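# Tie a tight knot in a rope with two arms

## Task

Make a knot in the rope and pull it tight, so that it stays tied once the robot lets go.

## Robot and tools

Robot: two 6-joint arms, left_arm and right_arm, each ending in a parallel two-finger gripper with a wrist camera. The fingers point along the gripper's +z axis and move apart along its y axis. end_effector_position is the point between the finger pads, about 1 cm short of the tips. A rope lies on the table. Neither the rope nor anything else may leave the table, and no part of the rope may sink more than about a finger's width below the table top.

Frames: the scene frame has its origin at table-top height, midway between the nominal arm bases, with +z up, +x out over the table and +y toward left_arm. Actual bases are near left (+0.034, +0.350, +0.039) and right (+0.021, -0.268, +0.023) m, nearly unrotated. Each arm's reported hand position, orientation, velocities and targets are in that arm's own base frame. Fixed cameras and the table use the scene frame. Reported hand poses can be off by a few centimetres, more at long reach.

execute_actions(actions, cameras): actions is a list of actions; each action is a list of up to 15 rows, one per 1/30 s step, and a short action repeats its final row to fill 15 steps. Each row is one flat list of 14 numbers in [-1, 1] covering both arms: dx, dy, dz, rx, ry, rz, opening for left_arm, then the same seven for right_arm. dx..rz are offsets, not poses: they are measured from that arm's Hand target at the start of the action, along the arm's own base axes, and every row refers back to that same start. 1.0 equals 0.6 m of travel or 180 degrees of turn; rx, ry, rz form one rotation vector, turning about the Hand target point. Sending the same offset in a later action moves the arm further. An all-zero pose re-requests the current Hand target. Opening is absolute: +1 fully open (0.094 m), -1 shut. A zero opening is itself a command, so repeat the present opening to leave a gripper alone. Images come back only for an empty actions list (all cameras by default) or when cameras names them (["all"], names, or [] for none; a wrong name invalidates the call).

move(target, speed, blend, opening_speed, grip_force, blocking, cameras): drives both grippers along straight lines. target is one 14-number row laid out as above, or a list of up to 15 such rows; every row is an offset from the same starting Hand targets, not from the previous row. speed is in m/s, 0.002 to 2.9, default 0.25 (rotation up to twice that in rad/s); one value or one per target. blend, in metres, rounds corners of a list; 0 stops at each. opening_speed is the rate of change of the opening, in scale units per second, at least 0.2; use it to close gently. grip_force is the per-pad force limit in newtons, 10 to 50, one value or one per arm; it persists, and lower values close slowly. blocking=false returns early while the move continues. The move caps at 10 s and does not avoid obstacles or the other arm. Its result adds a move: line such as done, off_target, moving, held or fault, plus limits (paced means the sent pose was clipped, held means steps were withheld). done means within 10 mm and 2 degrees.

wait(seconds 0 to 10) lets time pass holding the last commands. stop brakes a running move. zoom_image(camera, region [x0,y0,x1,y1], at most 504 px each way) enlarges part of a camera's latest image. Cameras: cam_head_left, cam_head_right, cam_high, cam_low, cam_left_wrist, cam_right_wrist, each 896x504. read_manual gives only licence text. finished_scene(scene) ends the current scene with its number; it cannot be undone, and the knot must hold without the robot.

Reading results: Hand target is the last commanded pose after clipping; next offsets count from it. The gripper often rests a little short; a further action, even all zeros, pushes for it again, or send the gap as an offset. Orientation commands are clipped to 40 degrees from the measured one per step. grip_measured reports the finger opening on the command scale; empty it reads slightly wide. When gripping, force rises about 1 N per 0.001 below the touch reading, then jumps to the force limit. To release, command well above grip_measured. Joint torques include gravity and carry offsets; the first three wrap at ±28 N m. Joint velocities may read within noise. Tool commands lists present commands.

Avoid: hitting or pressing the arms against each other (including closing one gripper on the other's fingers), which can fail the task; fast contacts and targets far past a contact, which press hard; dropping or releasing moving things; loading the wrist-camera cable; paths passing near an arm's own base (go around). Arms that are blocked keep pushing until given a target back behind the gripper. Stretched arms, held loads or unreachable targets heat motors: MOTOR HOT appears at 75 °C, a fault folding the arm at 90 °C, collapse at 100 °C. Occasionally loose objects get nudged by outside pushes.

Each tool is called after ">>>" by a JSON object that holds its "op" and its "data", one argument or row to a line.

## Session

>>> {"op": "execute_actions", "data": {
  "actions": []
}}

Scene clock: 0.00 s.
left_arm: end_effector_position=(+0.3858, +0.0490, +0.1454) grip_measured=+1.000 end_effector_quat_wxyz=(+0.676, -0.118, +0.723, +0.083) | right_arm: end_effector_position=(+0.3726, +0.0314, +0.1682) grip_measured=+1.000 end_effector_quat_wxyz=(+0.715, -0.083, +0.694, +0.029)
Joint positions: left_arm=[-0.01 1.562 0.271 1.216 -0.292 -0.062 0.094] | right_arm=[0.01 1.497 0.199 1.322 -0.15 -0.075 0.094]
Joint velocities: within noise
Joint torques (N m): no reading
Motor temperatures (°C): left_arm=[29 31 29 31 31 31 29] | right_arm=[30 32 33 31 30 31 30]
Heat: left arm: 31 °C; right arm: 33 °C.
Hand target: left_arm +0.3863, +0.0491, +0.1453; +0.675, -0.118, +0.724, +0.083 | right_arm +0.3732, +0.0314, +0.1682; +0.714, -0.083, +0.695, +0.029
Tool commands: left_gripper/opening=+1.0 right_gripper/opening=+1.0

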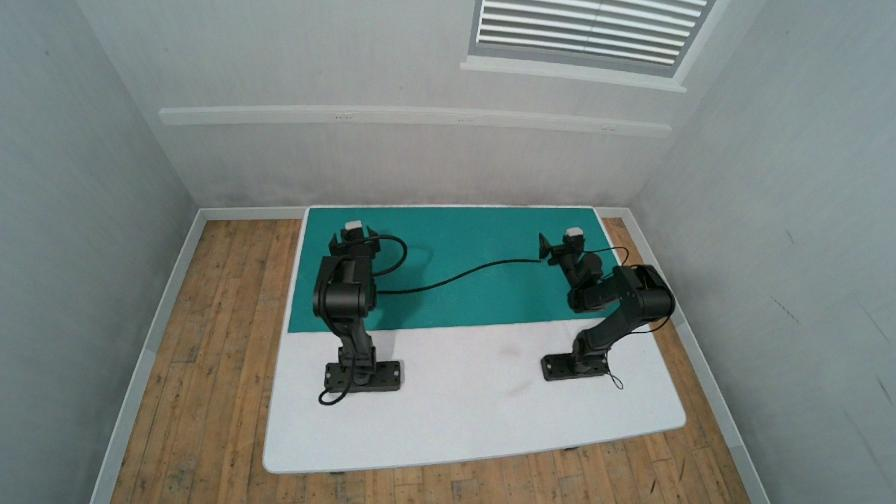

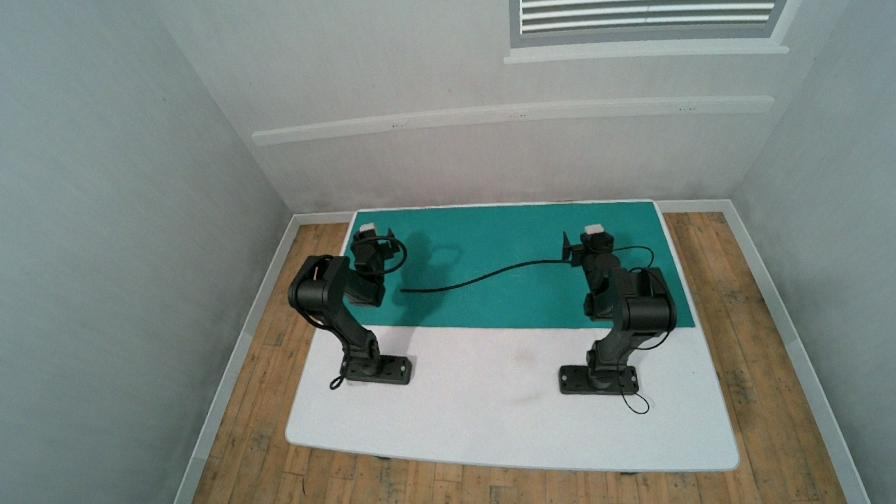

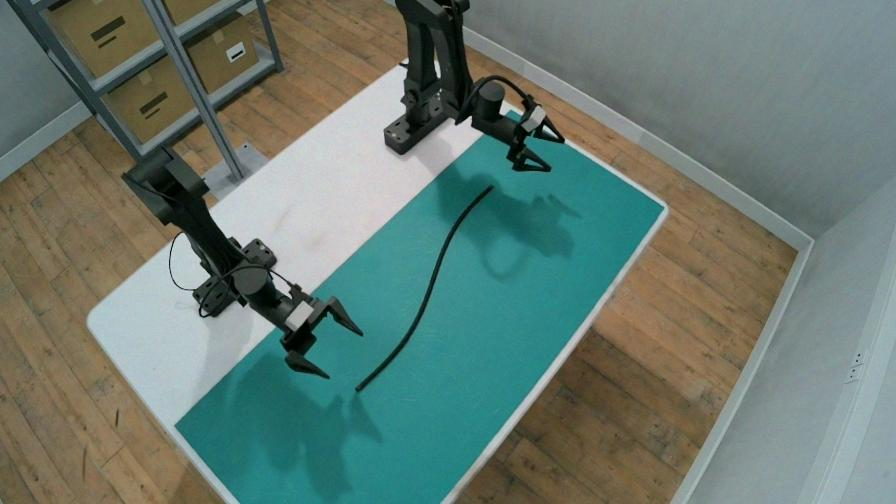

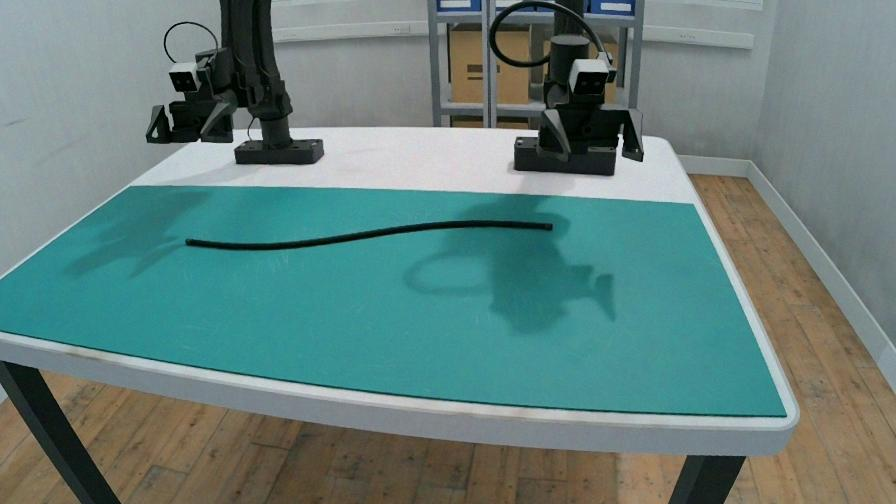

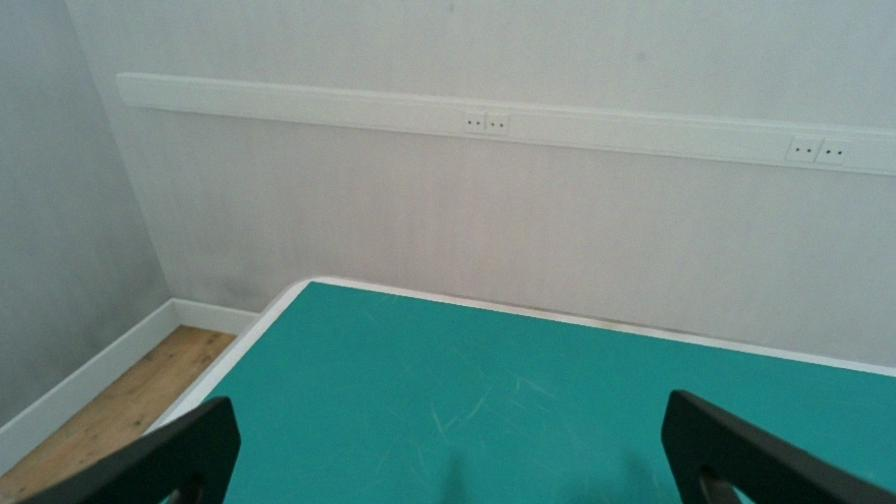

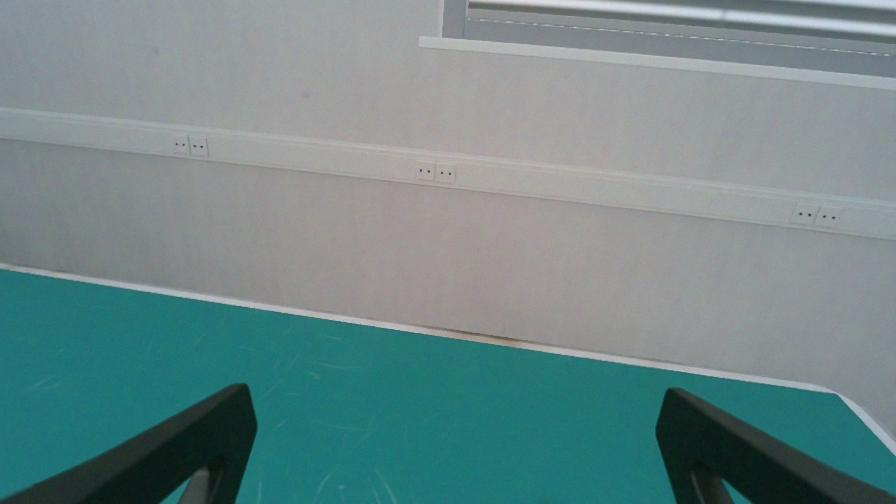

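>>> {"op": "move", "data": {
  "target": [-0.144,-0.1,0.12,-0.396,0.309,0.317,0.3,0.02,0,0.1,0.384,0.417,-0.436,0.3],
  "cameras": ["all"]
}}

Scene clock: 97.80 s.
left_arm: end_effector_position=(+0.3050, -0.0126, +0.2069) grip_measured=+0.302 end_effector_quat_wxyz=(-0.033, +0.702, -0.711, +0.034) | right_arm: end_effector_position=(+0.3847, +0.0346, +0.2269) grip_measured=+0.303 end_effector_quat_wxyz=(+0.067, +0.698, +0.708, +0.080)
Joint positions: left_arm=[-0.046 1.649 1.709 -1.535 -0.002 -1.603 0.061] | right_arm=[0.087 1.895 2.076 -1.542 -0.001 1.643 0.061]
Joint torques (N m): left_arm=[0.49 -9.62 7.8 0.26 0 -0.09] | right_arm=[-0.58 -6.86 8.36 0.71 0.02 0.09]
Motor temperatures (°C): left_arm=[29 32 31 39 31 31 29] | right_arm=[30 33 35 40 30 31 30]
Heat: left arm: 39 °C; right arm: 40 °C.
Hand target: left_arm +0.2999, -0.0110, +0.2173; -0.001, +0.707, -0.707, +0.000 | right_arm +0.3852, +0.0315, +0.2282; +0.000, +0.707, +0.708, +0.000
Off the commanded pose: left_arm 0.012 m, 5 deg | right_arm 0.003 m, 12 deg.
joint sent to its limit (left arm) — joint 4 (wrist pitch), lower limit. The joint targets are off in orientation, not in position.
joint sent to its limit (right arm) — joint 4 (wrist pitch), lower limit. The joint targets are off in orientation, not in position.
move: off_target (left_arm, right_arm)
camera_calibration:
cam_left_wrist: T_world_to_cam=[[0.993388, -0.0280725, 0.111324, -0.324356], [-0.0723563, -0.905921, 0.417218, -0.0385109], [0.0891384, -0.422514, -0.901962, 0.24689], [0, 0, 0, 1]] pos_world=[0.297418, 0.0603213, 0.274862]
cam_right_wrist: T_world_to_cam=[[-0.978531, -0.0158781, -0.205487, 0.424599], [-0.0951959, 0.919121, 0.382302, -0.0406977], [0.182797, 0.393656, -0.9009, 0.205837], [0, 0, 0, 1]] pos_world=[0.373982, -0.0368811, 0.288247]

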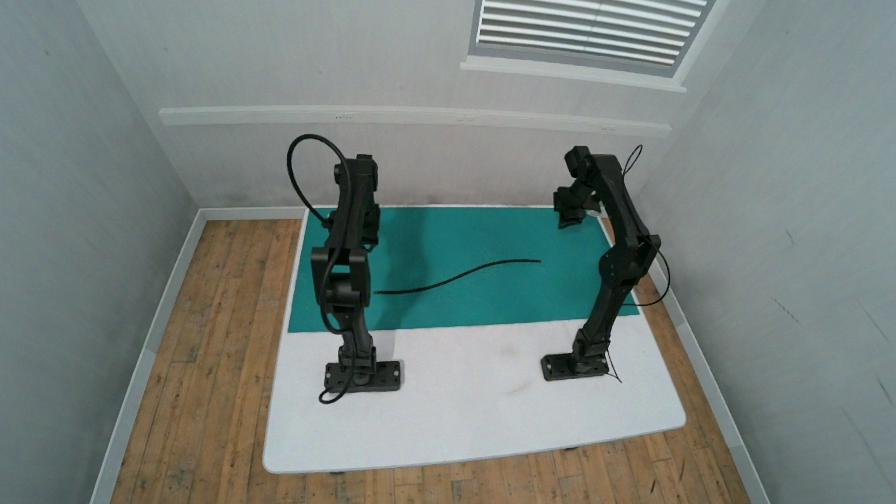

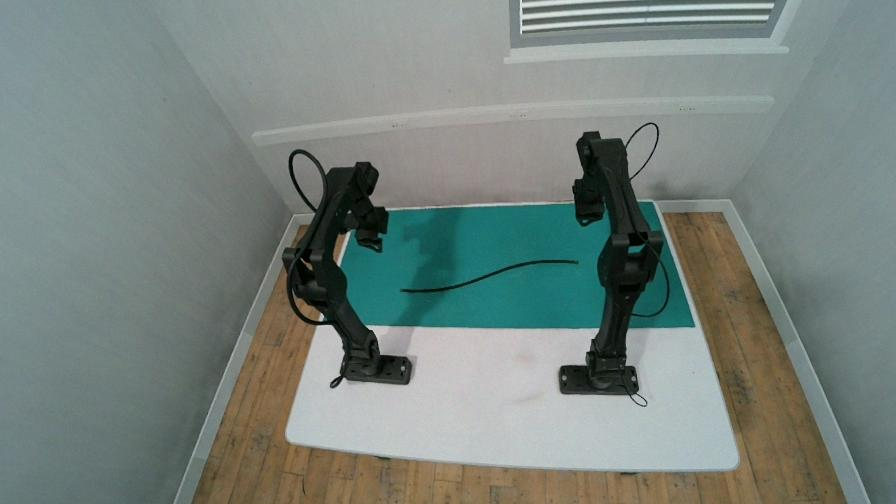

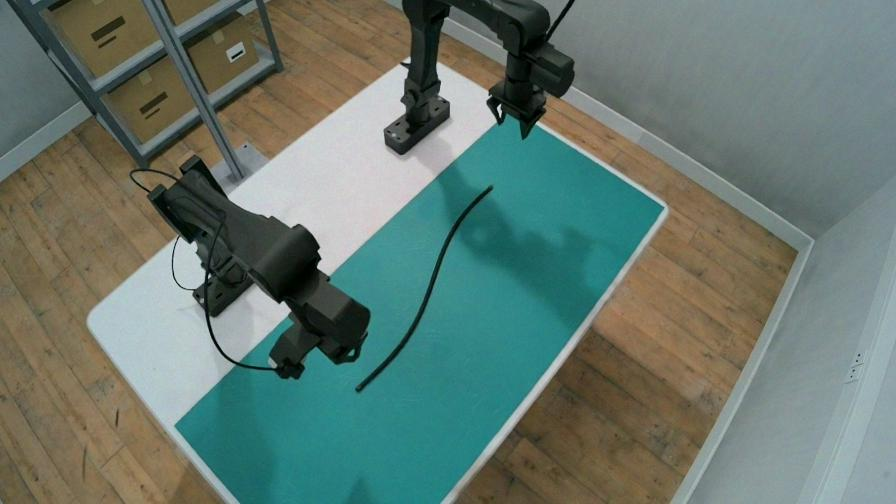

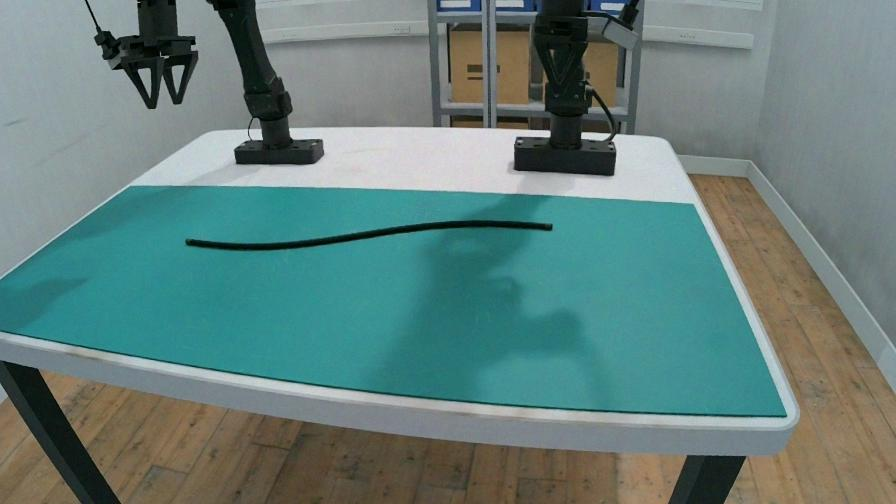

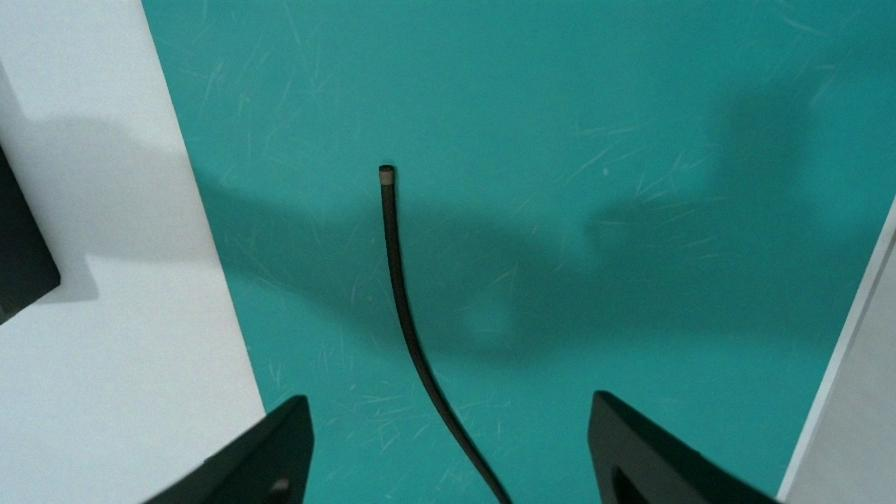

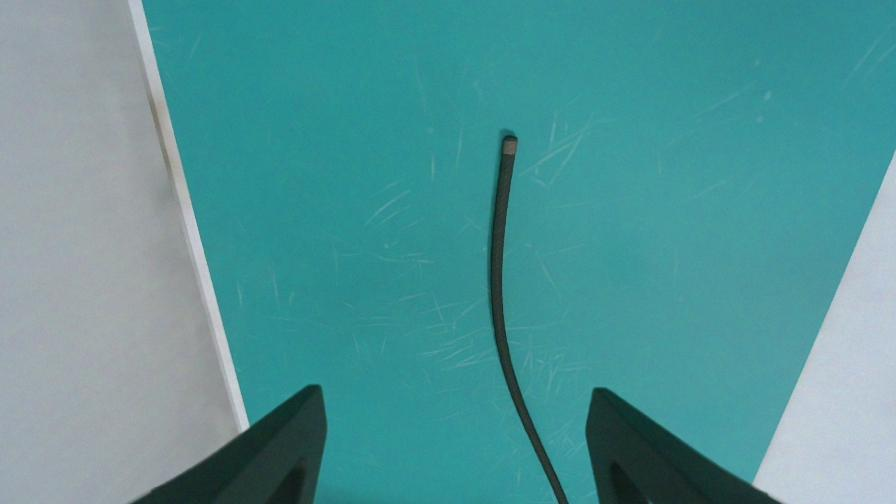

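>>> {"op": "move", "data": {
  "target": [-0.02,-0.058,-0.279,0,0,0,0.0,0.021,0.144,-0.28,0,0,0,0.0],
  "cameras": ["cam_low","cam_high","cam_left_wrist","cam_right_wrist"]
}}

Scene clock: 138.00 s.
left_arm: end_effector_position=(+0.2910, -0.0457, +0.0557) grip_measured=+0.002 end_effector_quat_wxyz=(-0.003, +0.705, -0.709, +0.006) | right_arm: end_effector_position=(+0.4003, +0.1185, +0.0705) grip_measured=+0.003 end_effector_quat_wxyz=(+0.004, +0.705, +0.709, +0.012)
Joint positions: left_arm=[-0.158 1.686 1.146 -1.017 0.002 -1.724 0.047] | right_arm=[0.283 2.13 1.805 -1.221 -0.005 1.848 0.047]
Joint torques (N m): left_arm=[-0.23 -7.39 5.29 0.45 -0.05 -0.08] | right_arm=[0.17 -8.69 5.71 0.58 0.04 0.09]
Heat: left arm: 35 °C; right arm: 37 °C.
Hand target: left_arm +0.2879, -0.0458, +0.0498; +0.000, +0.707, -0.707, +0.000 | right_arm +0.3978, +0.1179, +0.0603; +0.000, +0.707, +0.708, +0.000
Off the commanded pose: left_arm 0.007 m, 1 deg | right_arm 0.011 m, 1 deg.
move: off_target (right_arm)
camera_calibration:
cam_left_wrist: T_world_to_cam=[[0.999381, -0.019855, 0.0290511, -0.291345], [-0.0302994, -0.905366, 0.423551, -0.018965], [0.0178923, -0.424168, -0.905407, 0.118508], [0, 0, 0, 1]] pos_world=[0.288469, 0.0273125, 0.123795]
cam_right_wrist: T_world_to_cam=[[-0.999752, -0.00886863, -0.0204199, 0.403636], [-0.0160694, 0.922277, 0.386197, -0.0888521], [0.0154077, 0.386429, -0.92219, 0.0983969], [0, 0, 0, 1]] pos_world=[0.400592, 0.0475025, 0.133297]
Images, in order (width x height): cam_high 896x504, cam_low 896x504, cam_left_wrist 896x504, cam_right_wrist 896x504.

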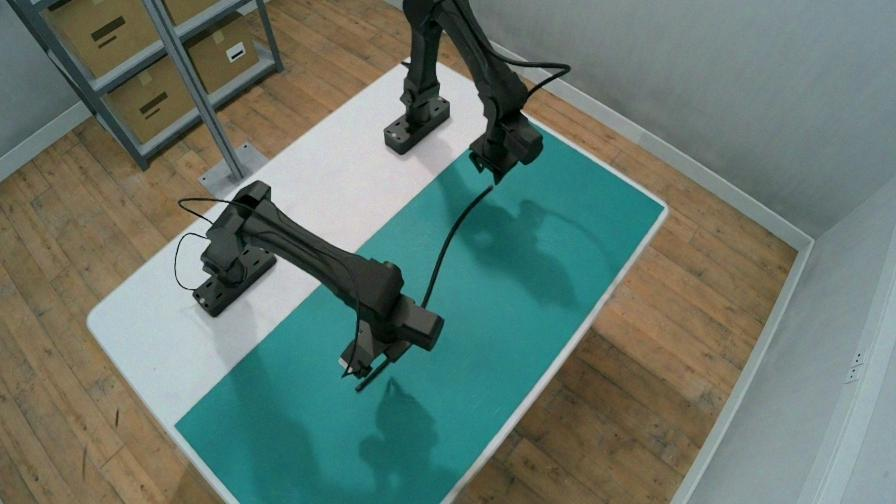

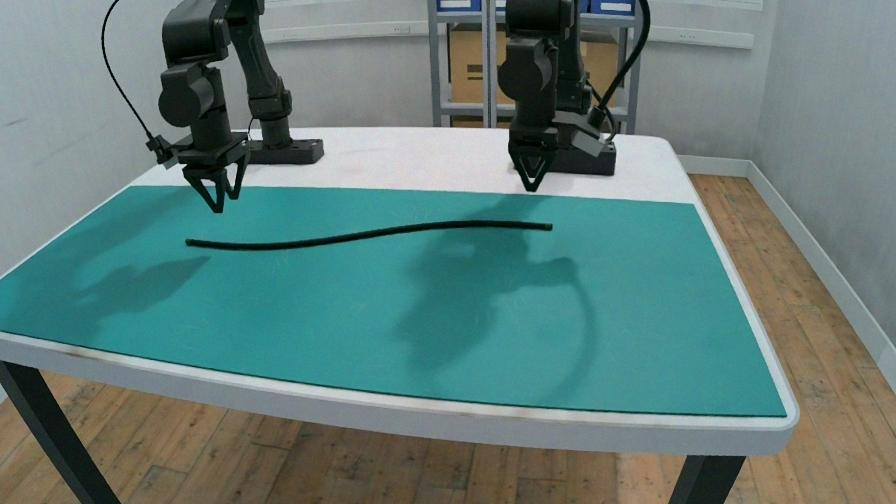

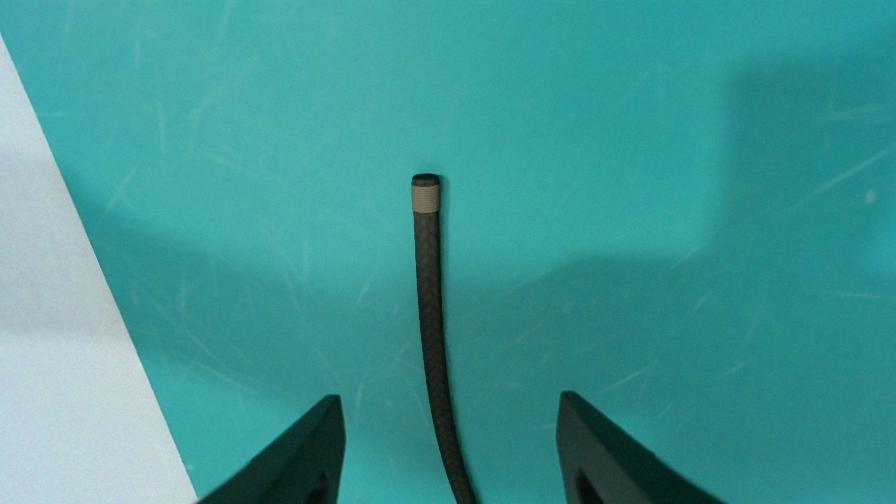

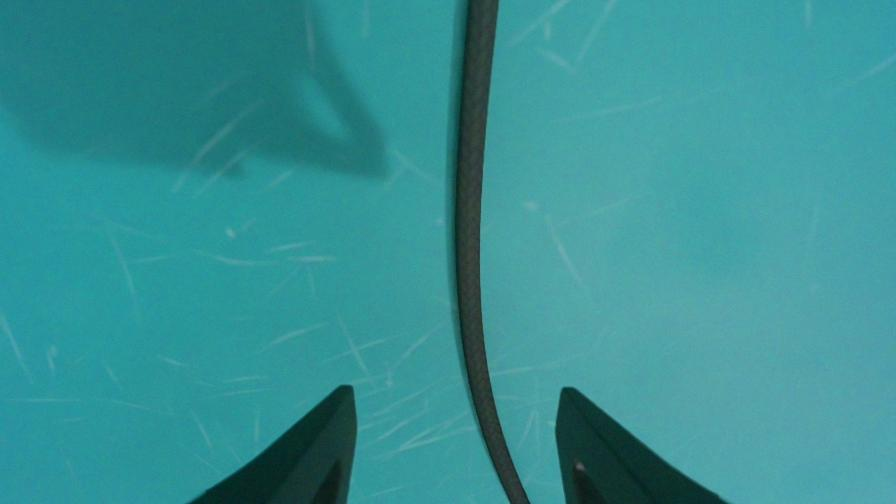

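>>> {"op": "move", "data": {
  "target": [-0.0065,0,-0.115,0,0,0,0.0,-0.009,0,-0.115,0,0,0,0.0],
  "speed": 0.1,
  "cameras": ["cam_low","cam_left_wrist","cam_right_wrist"]
}}

>>> {"op": "zoom_image", "data": {
  "camera": "cam_low",
  "region": [150, 120, 600, 300]
}}

Scene clock: 153.10 s.
left_arm: end_effector_position=(+0.2898, -0.0455, -0.0118) grip_measured=+0.002 end_effector_quat_wxyz=(-0.005, +0.706, -0.708, +0.009) | right_arm: end_effector_position=(+0.4000, +0.1184, +0.0062) grip_measured=+0.003 end_effector_quat_wxyz=(+0.007, +0.706, +0.708, +0.018)
Joint positions: left_arm=[-0.158 1.789 0.972 -0.733 0.002 -1.726 0.047] | right_arm=[0.283 2.168 1.604 -0.968 -0.005 1.852 0.047]
Joint torques (N m): left_arm=[-0.4 -7.25 4.52 0.47 -0.05 -0.08] | right_arm=[0.44 -8.23 4.98 0.6 0.04 0.11]
Motor temperatures (°C): left_arm=[29 34 31 34 31 31 29] | right_arm=[30 36 35 35 30 31 30]
Heat: left arm: 34 °C; right arm: 36 °C.
Hand target: left_arm +0.2840, -0.0458, -0.0192; +0.000, +0.707, -0.707, +0.000 | right_arm +0.3924, +0.1179, -0.0088; +0.000, +0.707, +0.708, +0.000
Off the commanded pose: left_arm 0.009 m, 1 deg | right_arm 0.017 m, 2 deg.
move: off_target (right_arm)
camera_calibration:
cam_left_wrist: T_world_to_cam=[[0.999225, -0.0171541, 0.0354339, -0.287853], [-0.0305846, -0.904975, 0.424365, 0.00990813], [0.0247872, -0.42512, -0.904798, 0.0554709], [0, 0, 0, 1]] pos_world=[0.286558, 0.0276105, 0.056185]
cam_right_wrist: T_world_to_cam=[[-0.999412, -0.00496278, -0.0339147, 0.401568], [-0.0177977, 0.920755, 0.389736, -0.0631433], [0.029293, 0.39011, -0.920302, 0.0331102], [0, 0, 0, 1]] pos_world=[0.399238, 0.0472158, 0.0686996]
Images, in order (width x height): cam_low 896x504, cam_left_wrist 896x504, cam_right_wrist 896x504.

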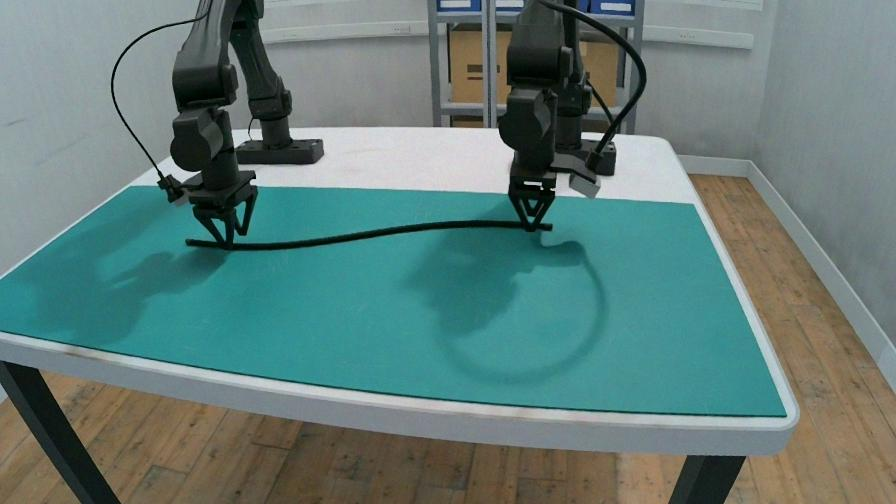

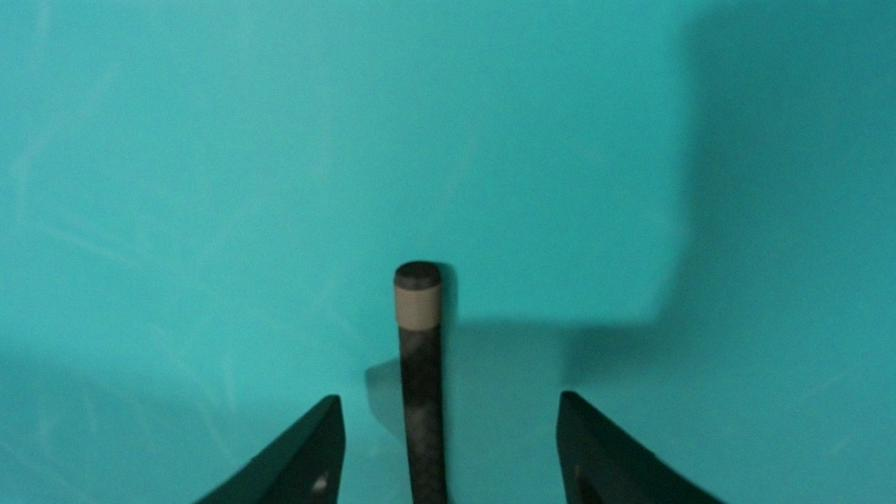

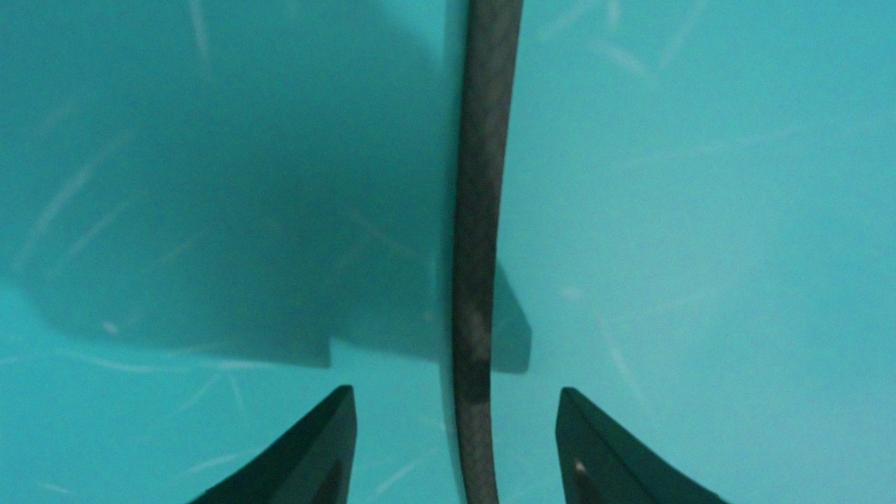

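Scaled by 1.120.

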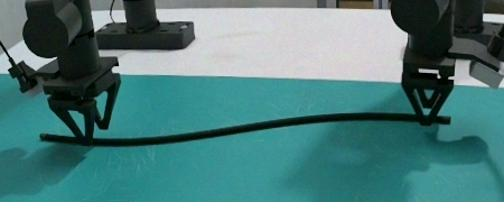

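>>> {"op": "move", "data": {
  "target": [-0.008,0,-0.022,0,0,0,0.0,-0.008,0,-0.022,0,0,0,0.0],
  "speed": 0.1,
  "cameras": ["cam_low"]
}}

>>> {"op": "zoom_image", "data": {
  "camera": "cam_low",
  "region": [150, 160, 350, 270]
}}

>>> {"op": "zoom_image", "data": {
  "camera": "cam_low",
  "region": [450, 150, 650, 260]
}}

Scene clock: 160.90 s.
left_arm: end_effector_position=(+0.2846, -0.0457, -0.0221) grip_measured=+0.001 end_effector_quat_wxyz=(-0.004, +0.706, -0.708, +0.007) | right_arm: end_effector_position=(+0.3975, +0.1177, -0.0052) grip_measured=+0.003 end_effector_quat_wxyz=(+0.009, +0.707, +0.707, +0.021)
Joint positions: left_arm=[-0.161 1.799 0.935 -0.69 0.002 -1.729 0.047] | right_arm=[0.283 2.168 1.556 -0.914 -0.005 1.855 0.047]
Joint torques (N m): left_arm=[-0.35 -6.68 3.9 0.62 -0.04 -0.08] | right_arm=[0.69 -7.97 4.66 0.66 0.04 0.11]
Heat: left arm: 34 °C; right arm: 36 °C.
Hand target: left_arm +0.2792, -0.0458, -0.0324; -0.001, +0.707, -0.707, +0.000 | right_arm +0.3876, +0.1179, -0.0221; +0.000, +0.707, +0.708, +0.000
Off the commanded pose: left_arm 0.012 m, 1 deg | right_arm 0.020 m, 3 deg.
move: off_target (left_arm, right_arm)
Images, in order (width x height): cam_low 896x504.

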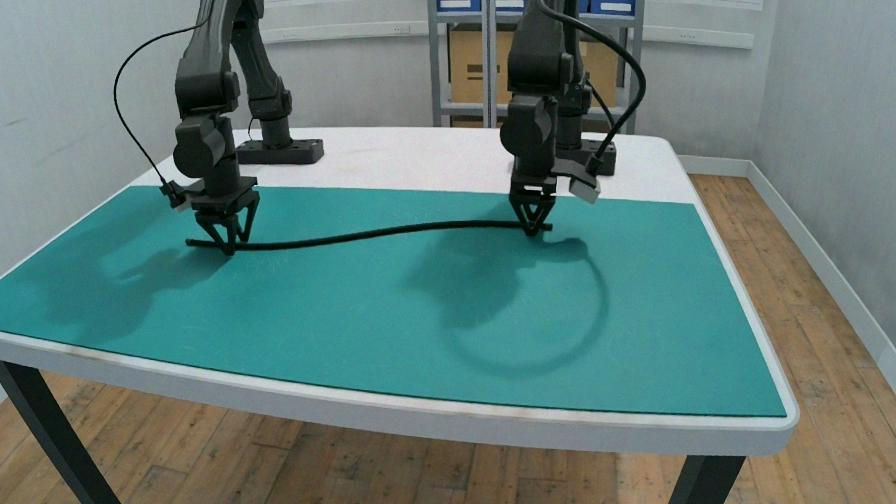

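Scaled by 2.520.

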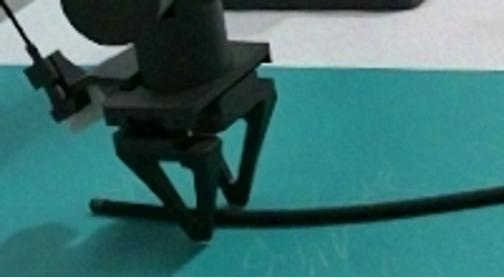

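Scaled by 2.520.

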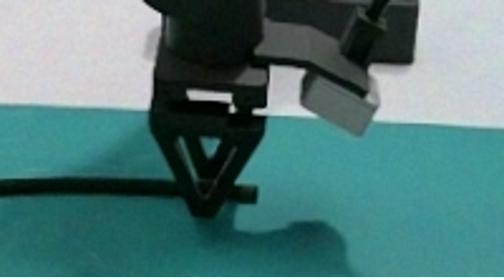

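>>> {"op": "move", "data": {
  "target": [0,0,0,0,0,0,-1,0.0,0,0,0,0,0,-1],
  "opening_speed": 0.6,
  "grip_force": 30,
  "cameras": ["cam_left_wrist","cam_right_wrist"]
}}

Scene clock: 178.70 s.
left_arm: end_effector_position=(+0.2896, -0.0465, -0.0220) grip_measured=-0.852 end_effector_quat_wxyz=(-0.010, +0.706, -0.708, +0.016) | right_arm: end_effector_position=(+0.3976, +0.1177, -0.0052) grip_measured=-0.818 end_effector_quat_wxyz=(+0.009, +0.707, +0.706, +0.021)
Joint positions: left_arm=[-0.161 1.799 0.935 -0.67 0.002 -1.73 0.007] | right_arm=[0.283 2.168 1.556 -0.913 -0.005 1.856 0.009]
Joint torques (N m): left_arm=[-0.34 -6.72 3.93 0.46 -0.05 -0.07] | right_arm=[0.68 -7.97 4.67 0.63 0.04 0.1]
Heat: left arm: 34 °C; right arm: 36 °C.
Hand target: left_arm +0.2793, -0.0458, -0.0324; -0.001, +0.707, -0.707, +0.000 | right_arm +0.3875, +0.1179, -0.0221; +0.000, +0.707, +0.708, +0.000
Off the commanded pose: left_arm 0.015 m, 2 deg | right_arm 0.020 m, 3 deg.
grip_force (N): 30, 30
move: off_target (left_arm, right_arm)
camera_calibration:
cam_left_wrist: T_world_to_cam=[[0.998497, -0.0170511, 0.0520776, -0.286829], [-0.037669, -0.903787, 0.426321, 0.0154329], [0.0397978, -0.427642, -0.903071, 0.0415264], [0, 0, 0, 1]] pos_world=[0.285326, 0.0268158, 0.0458593]
cam_right_wrist: T_world_to_cam=[[-0.999197, -0.00144071, -0.0400332, 0.398302], [-0.0170087, 0.920058, 0.391413, -0.0583611], [0.036269, 0.39178, -0.919344, 0.0200279], [0, 0, 0, 1]] pos_world=[0.396263, 0.0464229, 0.0572011]
Images, in order (width x height): cam_left_wrist 896x504, cam_right_wrist 896x504.

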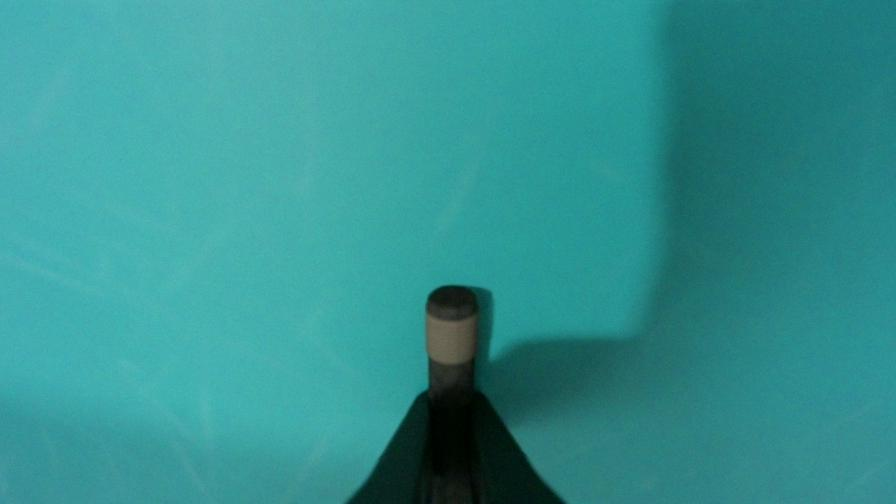

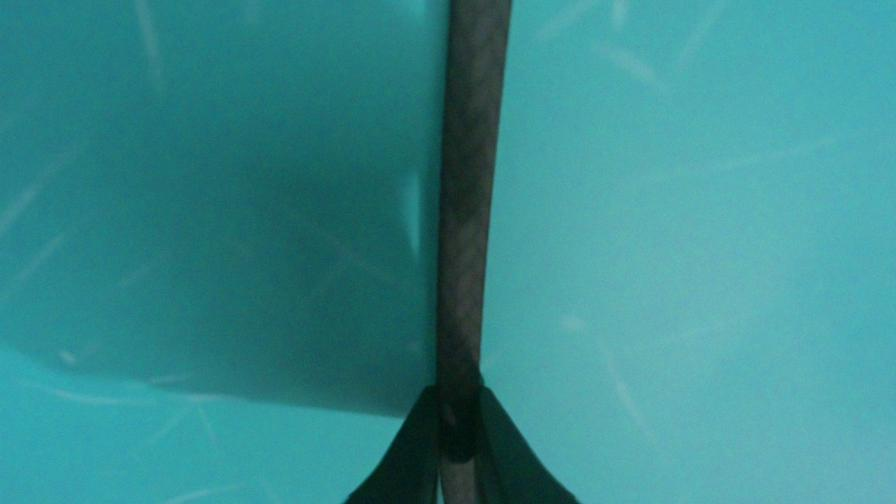

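>>> {"op": "move", "data": {
  "target": [
    [0.029,0,0.08,0,0,0,-1,0,0,0,0,0,0,-1],
    [0.197,-0.0645,0.08,0,0,-0.25,-1,0,0,0,0,0,0,-1],
    [0.316,-0.2295,0.08,0,0,-0.5,-1,0,0,0,0,0,0,-1],
    [0.318,-0.413,0.08,0,0,-0.778,-1,0,0,0,0,0,0,-1]
  ],
  "blend": [0.01,0.04,0.04,0],
  "speed": 0.15,
  "cameras": ["cam_head_right","cam_high","cam_low","cam_left_wrist"]
}}

Scene clock: 214.83 s.
left_arm: end_effector_position=(+0.4643, -0.2884, +0.0227) grip_measured=-0.853 end_effector_quat_wxyz=(+0.067, +0.418, +0.906, -0.009) | right_arm: end_effector_position=(+0.3976, +0.1177, -0.0052) grip_measured=-0.820 end_effector_quat_wxyz=(+0.009, +0.707, +0.706, +0.021)
Joint positions: left_arm=[-0.557 2.809 2.834 -1.46 0.002 0.307 0.007] | right_arm=[0.283 2.168 1.556 -0.913 -0.005 1.856 0.008]
Joint torques (N m): left_arm=[-0.14 -14.15 9.31 0.71 -0.02 0.06] | right_arm=[0.69 -7.97 4.64 0.64 0.04 0.11]
Heat: left arm: 35 °C; right arm: 37 °C.
Hand target: left_arm +0.4700, -0.2936, +0.0157; +0.000, +0.423, +0.906, +0.000 | right_arm +0.3875, +0.1179, -0.0221; +0.000, +0.707, +0.708, +0.000
Off the commanded pose: left_arm 0.011 m, 8 deg | right_arm 0.020 m, 3 deg.
elbow stopped short (left arm): the move would have taken joint 3 (elbow) straighter than the controller allows.
grip_force (N): 30, 30
move: off_target (left_arm, right_arm)
camera_calibration:
cam_left_wrist: T_world_to_cam=[[-0.769199, -0.638525, -0.0248793, 0.17564], [-0.615095, 0.729299, 0.299634, 0.526335], [-0.17318, 0.245781, -0.95373, 0.265672], [0, 0, 0, 1]] pos_world=[0.504858, -0.337002, 0.100042]
Images, in order (width x height): cam_head_right 896x504, cam_high 896x504, cam_low 896x504, cam_left_wrist 896x504.

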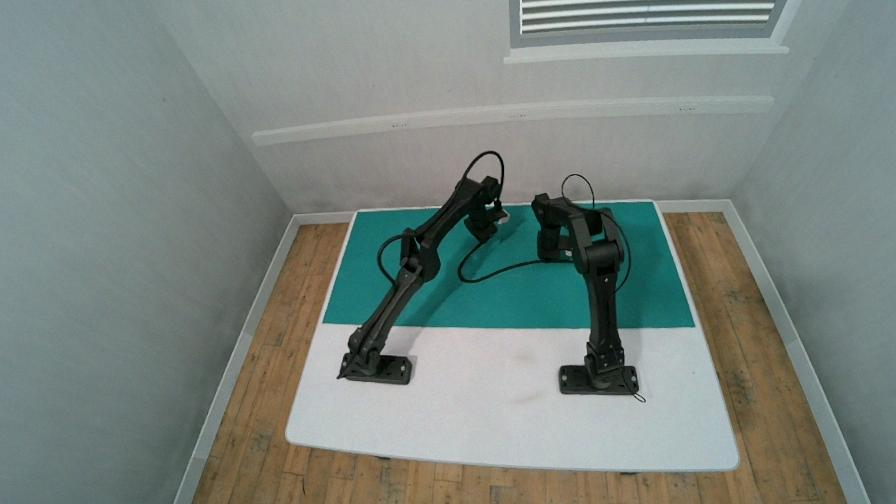

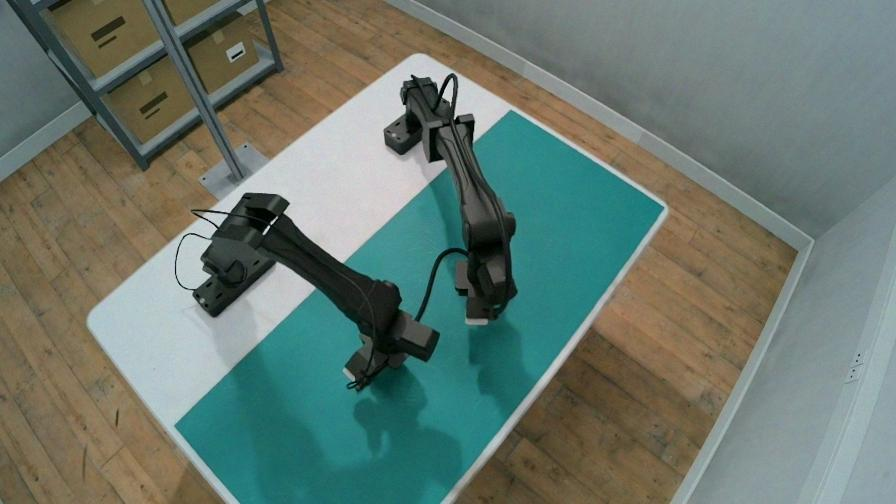

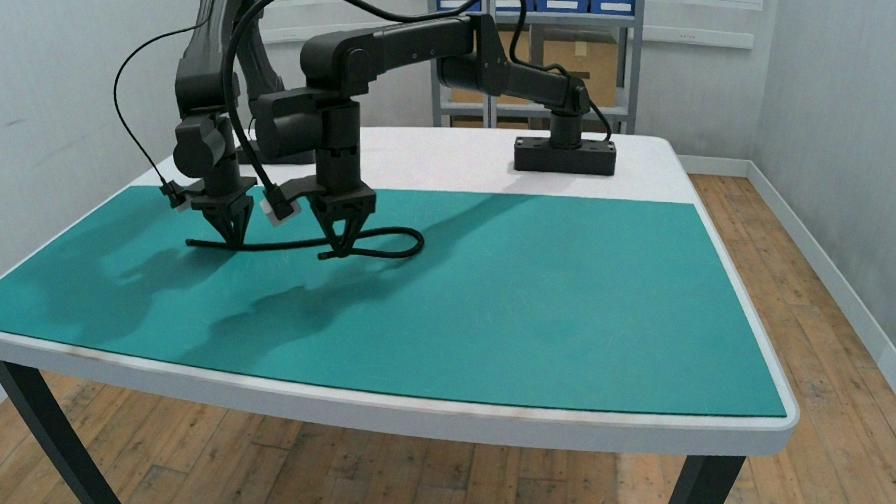

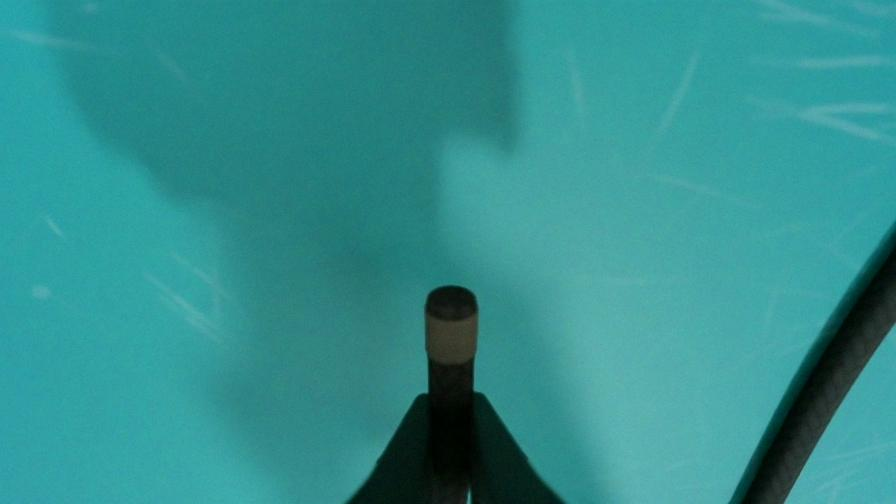

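>>> {"op": "move", "data": {
  "target": [
    [0,0,0,0,0,0,-1,0,0,0,0,0,0,-0.4],
    [0,0,0,0,0,0,-1,0,0,0.13,0,0,0,-0.3],
    [0,0,0,0,0,0,-1,0,-0.09,0.13,0,0,0,-0.3]
  ],
  "speed": 0.15,
  "cameras": ["cam_head_right","cam_low","cam_right_wrist"]
}}

Scene clock: 233.70 s.
left_arm: end_effector_position=(+0.4643, -0.2884, +0.0227) grip_measured=-0.853 end_effector_quat_wxyz=(+0.067, +0.418, +0.906, -0.009) | right_arm: end_effector_position=(+0.3919, +0.0645, +0.0482) grip_measured=-0.303 end_effector_quat_wxyz=(-0.006, +0.709, +0.705, -0.004)
Joint positions: left_arm=[-0.557 2.809 2.834 -1.46 0.002 0.307 0.007] | right_arm=[0.158 2.099 1.668 -1.153 -0.006 1.735 0.033]
Joint torques (N m): left_arm=[-0.16 -14.17 9.29 0.71 -0.02 0.07] | right_arm=[0.28 -12.31 4.68 0.45 0.04 0.03]
Motor temperatures (°C): left_arm=[29 40 34 34 31 31 30] | right_arm=[30 37 36 34 30 31 30]
Heat: left arm: 40 °C; right arm: 37 °C.
Hand target: left_arm +0.4700, -0.2936, +0.0157; +0.000, +0.423, +0.906, +0.000 | right_arm +0.3875, +0.0638, +0.0560; +0.000, +0.707, +0.707, +0.000
Off the commanded pose: left_arm 0.010 m, 8 deg | right_arm 0.009 m, 1 deg.
elbow stopped short (left arm): the move would have taken joint 3 (elbow) straighter than the controller allows.
grip_force (N): 30, 30
move: off_target (left_arm); target 2's new opening was sent with right_arm's hand 0.015 m and 1 deg from that target
camera_calibration:
cam_right_wrist: T_world_to_cam=[[-0.999866, 0.00331959, 0.0160235, 0.391903], [0.00914996, 0.925239, 0.379275, -0.0403693], [-0.0135666, 0.379371, -0.925145, 0.110869], [0, 0, 0, 1]] pos_world=[0.393724, -0.00601028, 0.111602]
Images, in order (width x height): cam_head_right 896x504, cam_low 896x504, cam_right_wrist 896x504.

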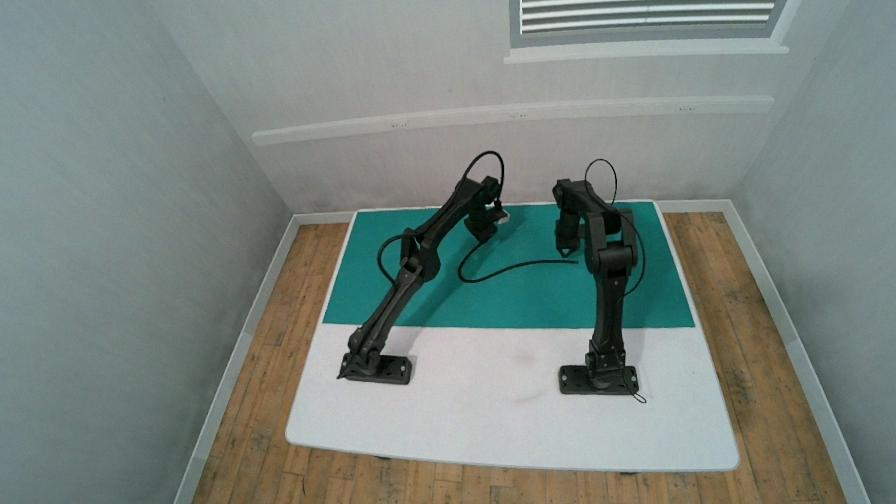

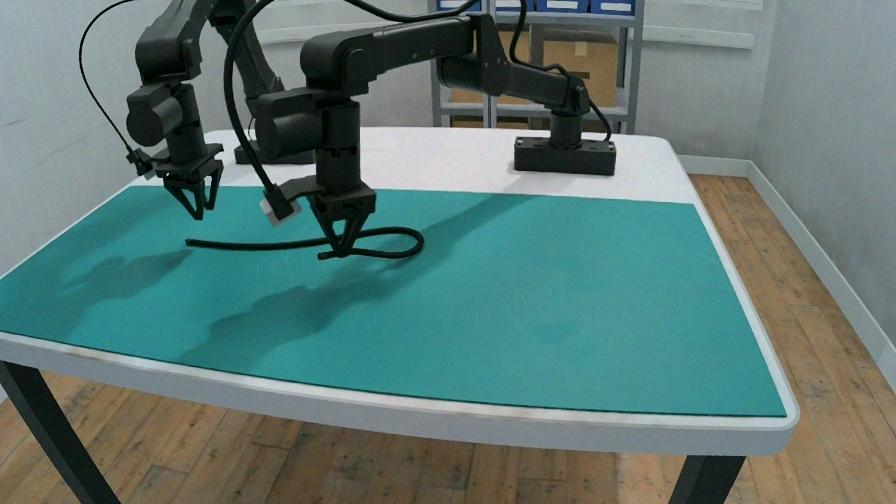

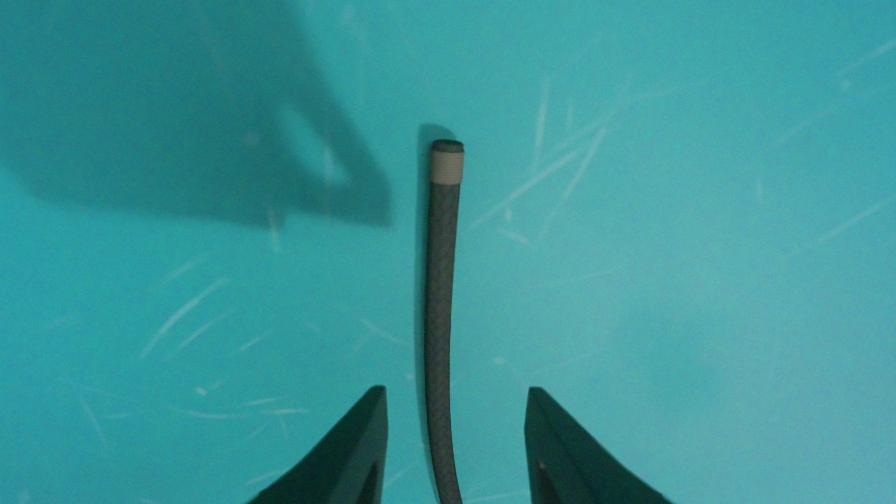

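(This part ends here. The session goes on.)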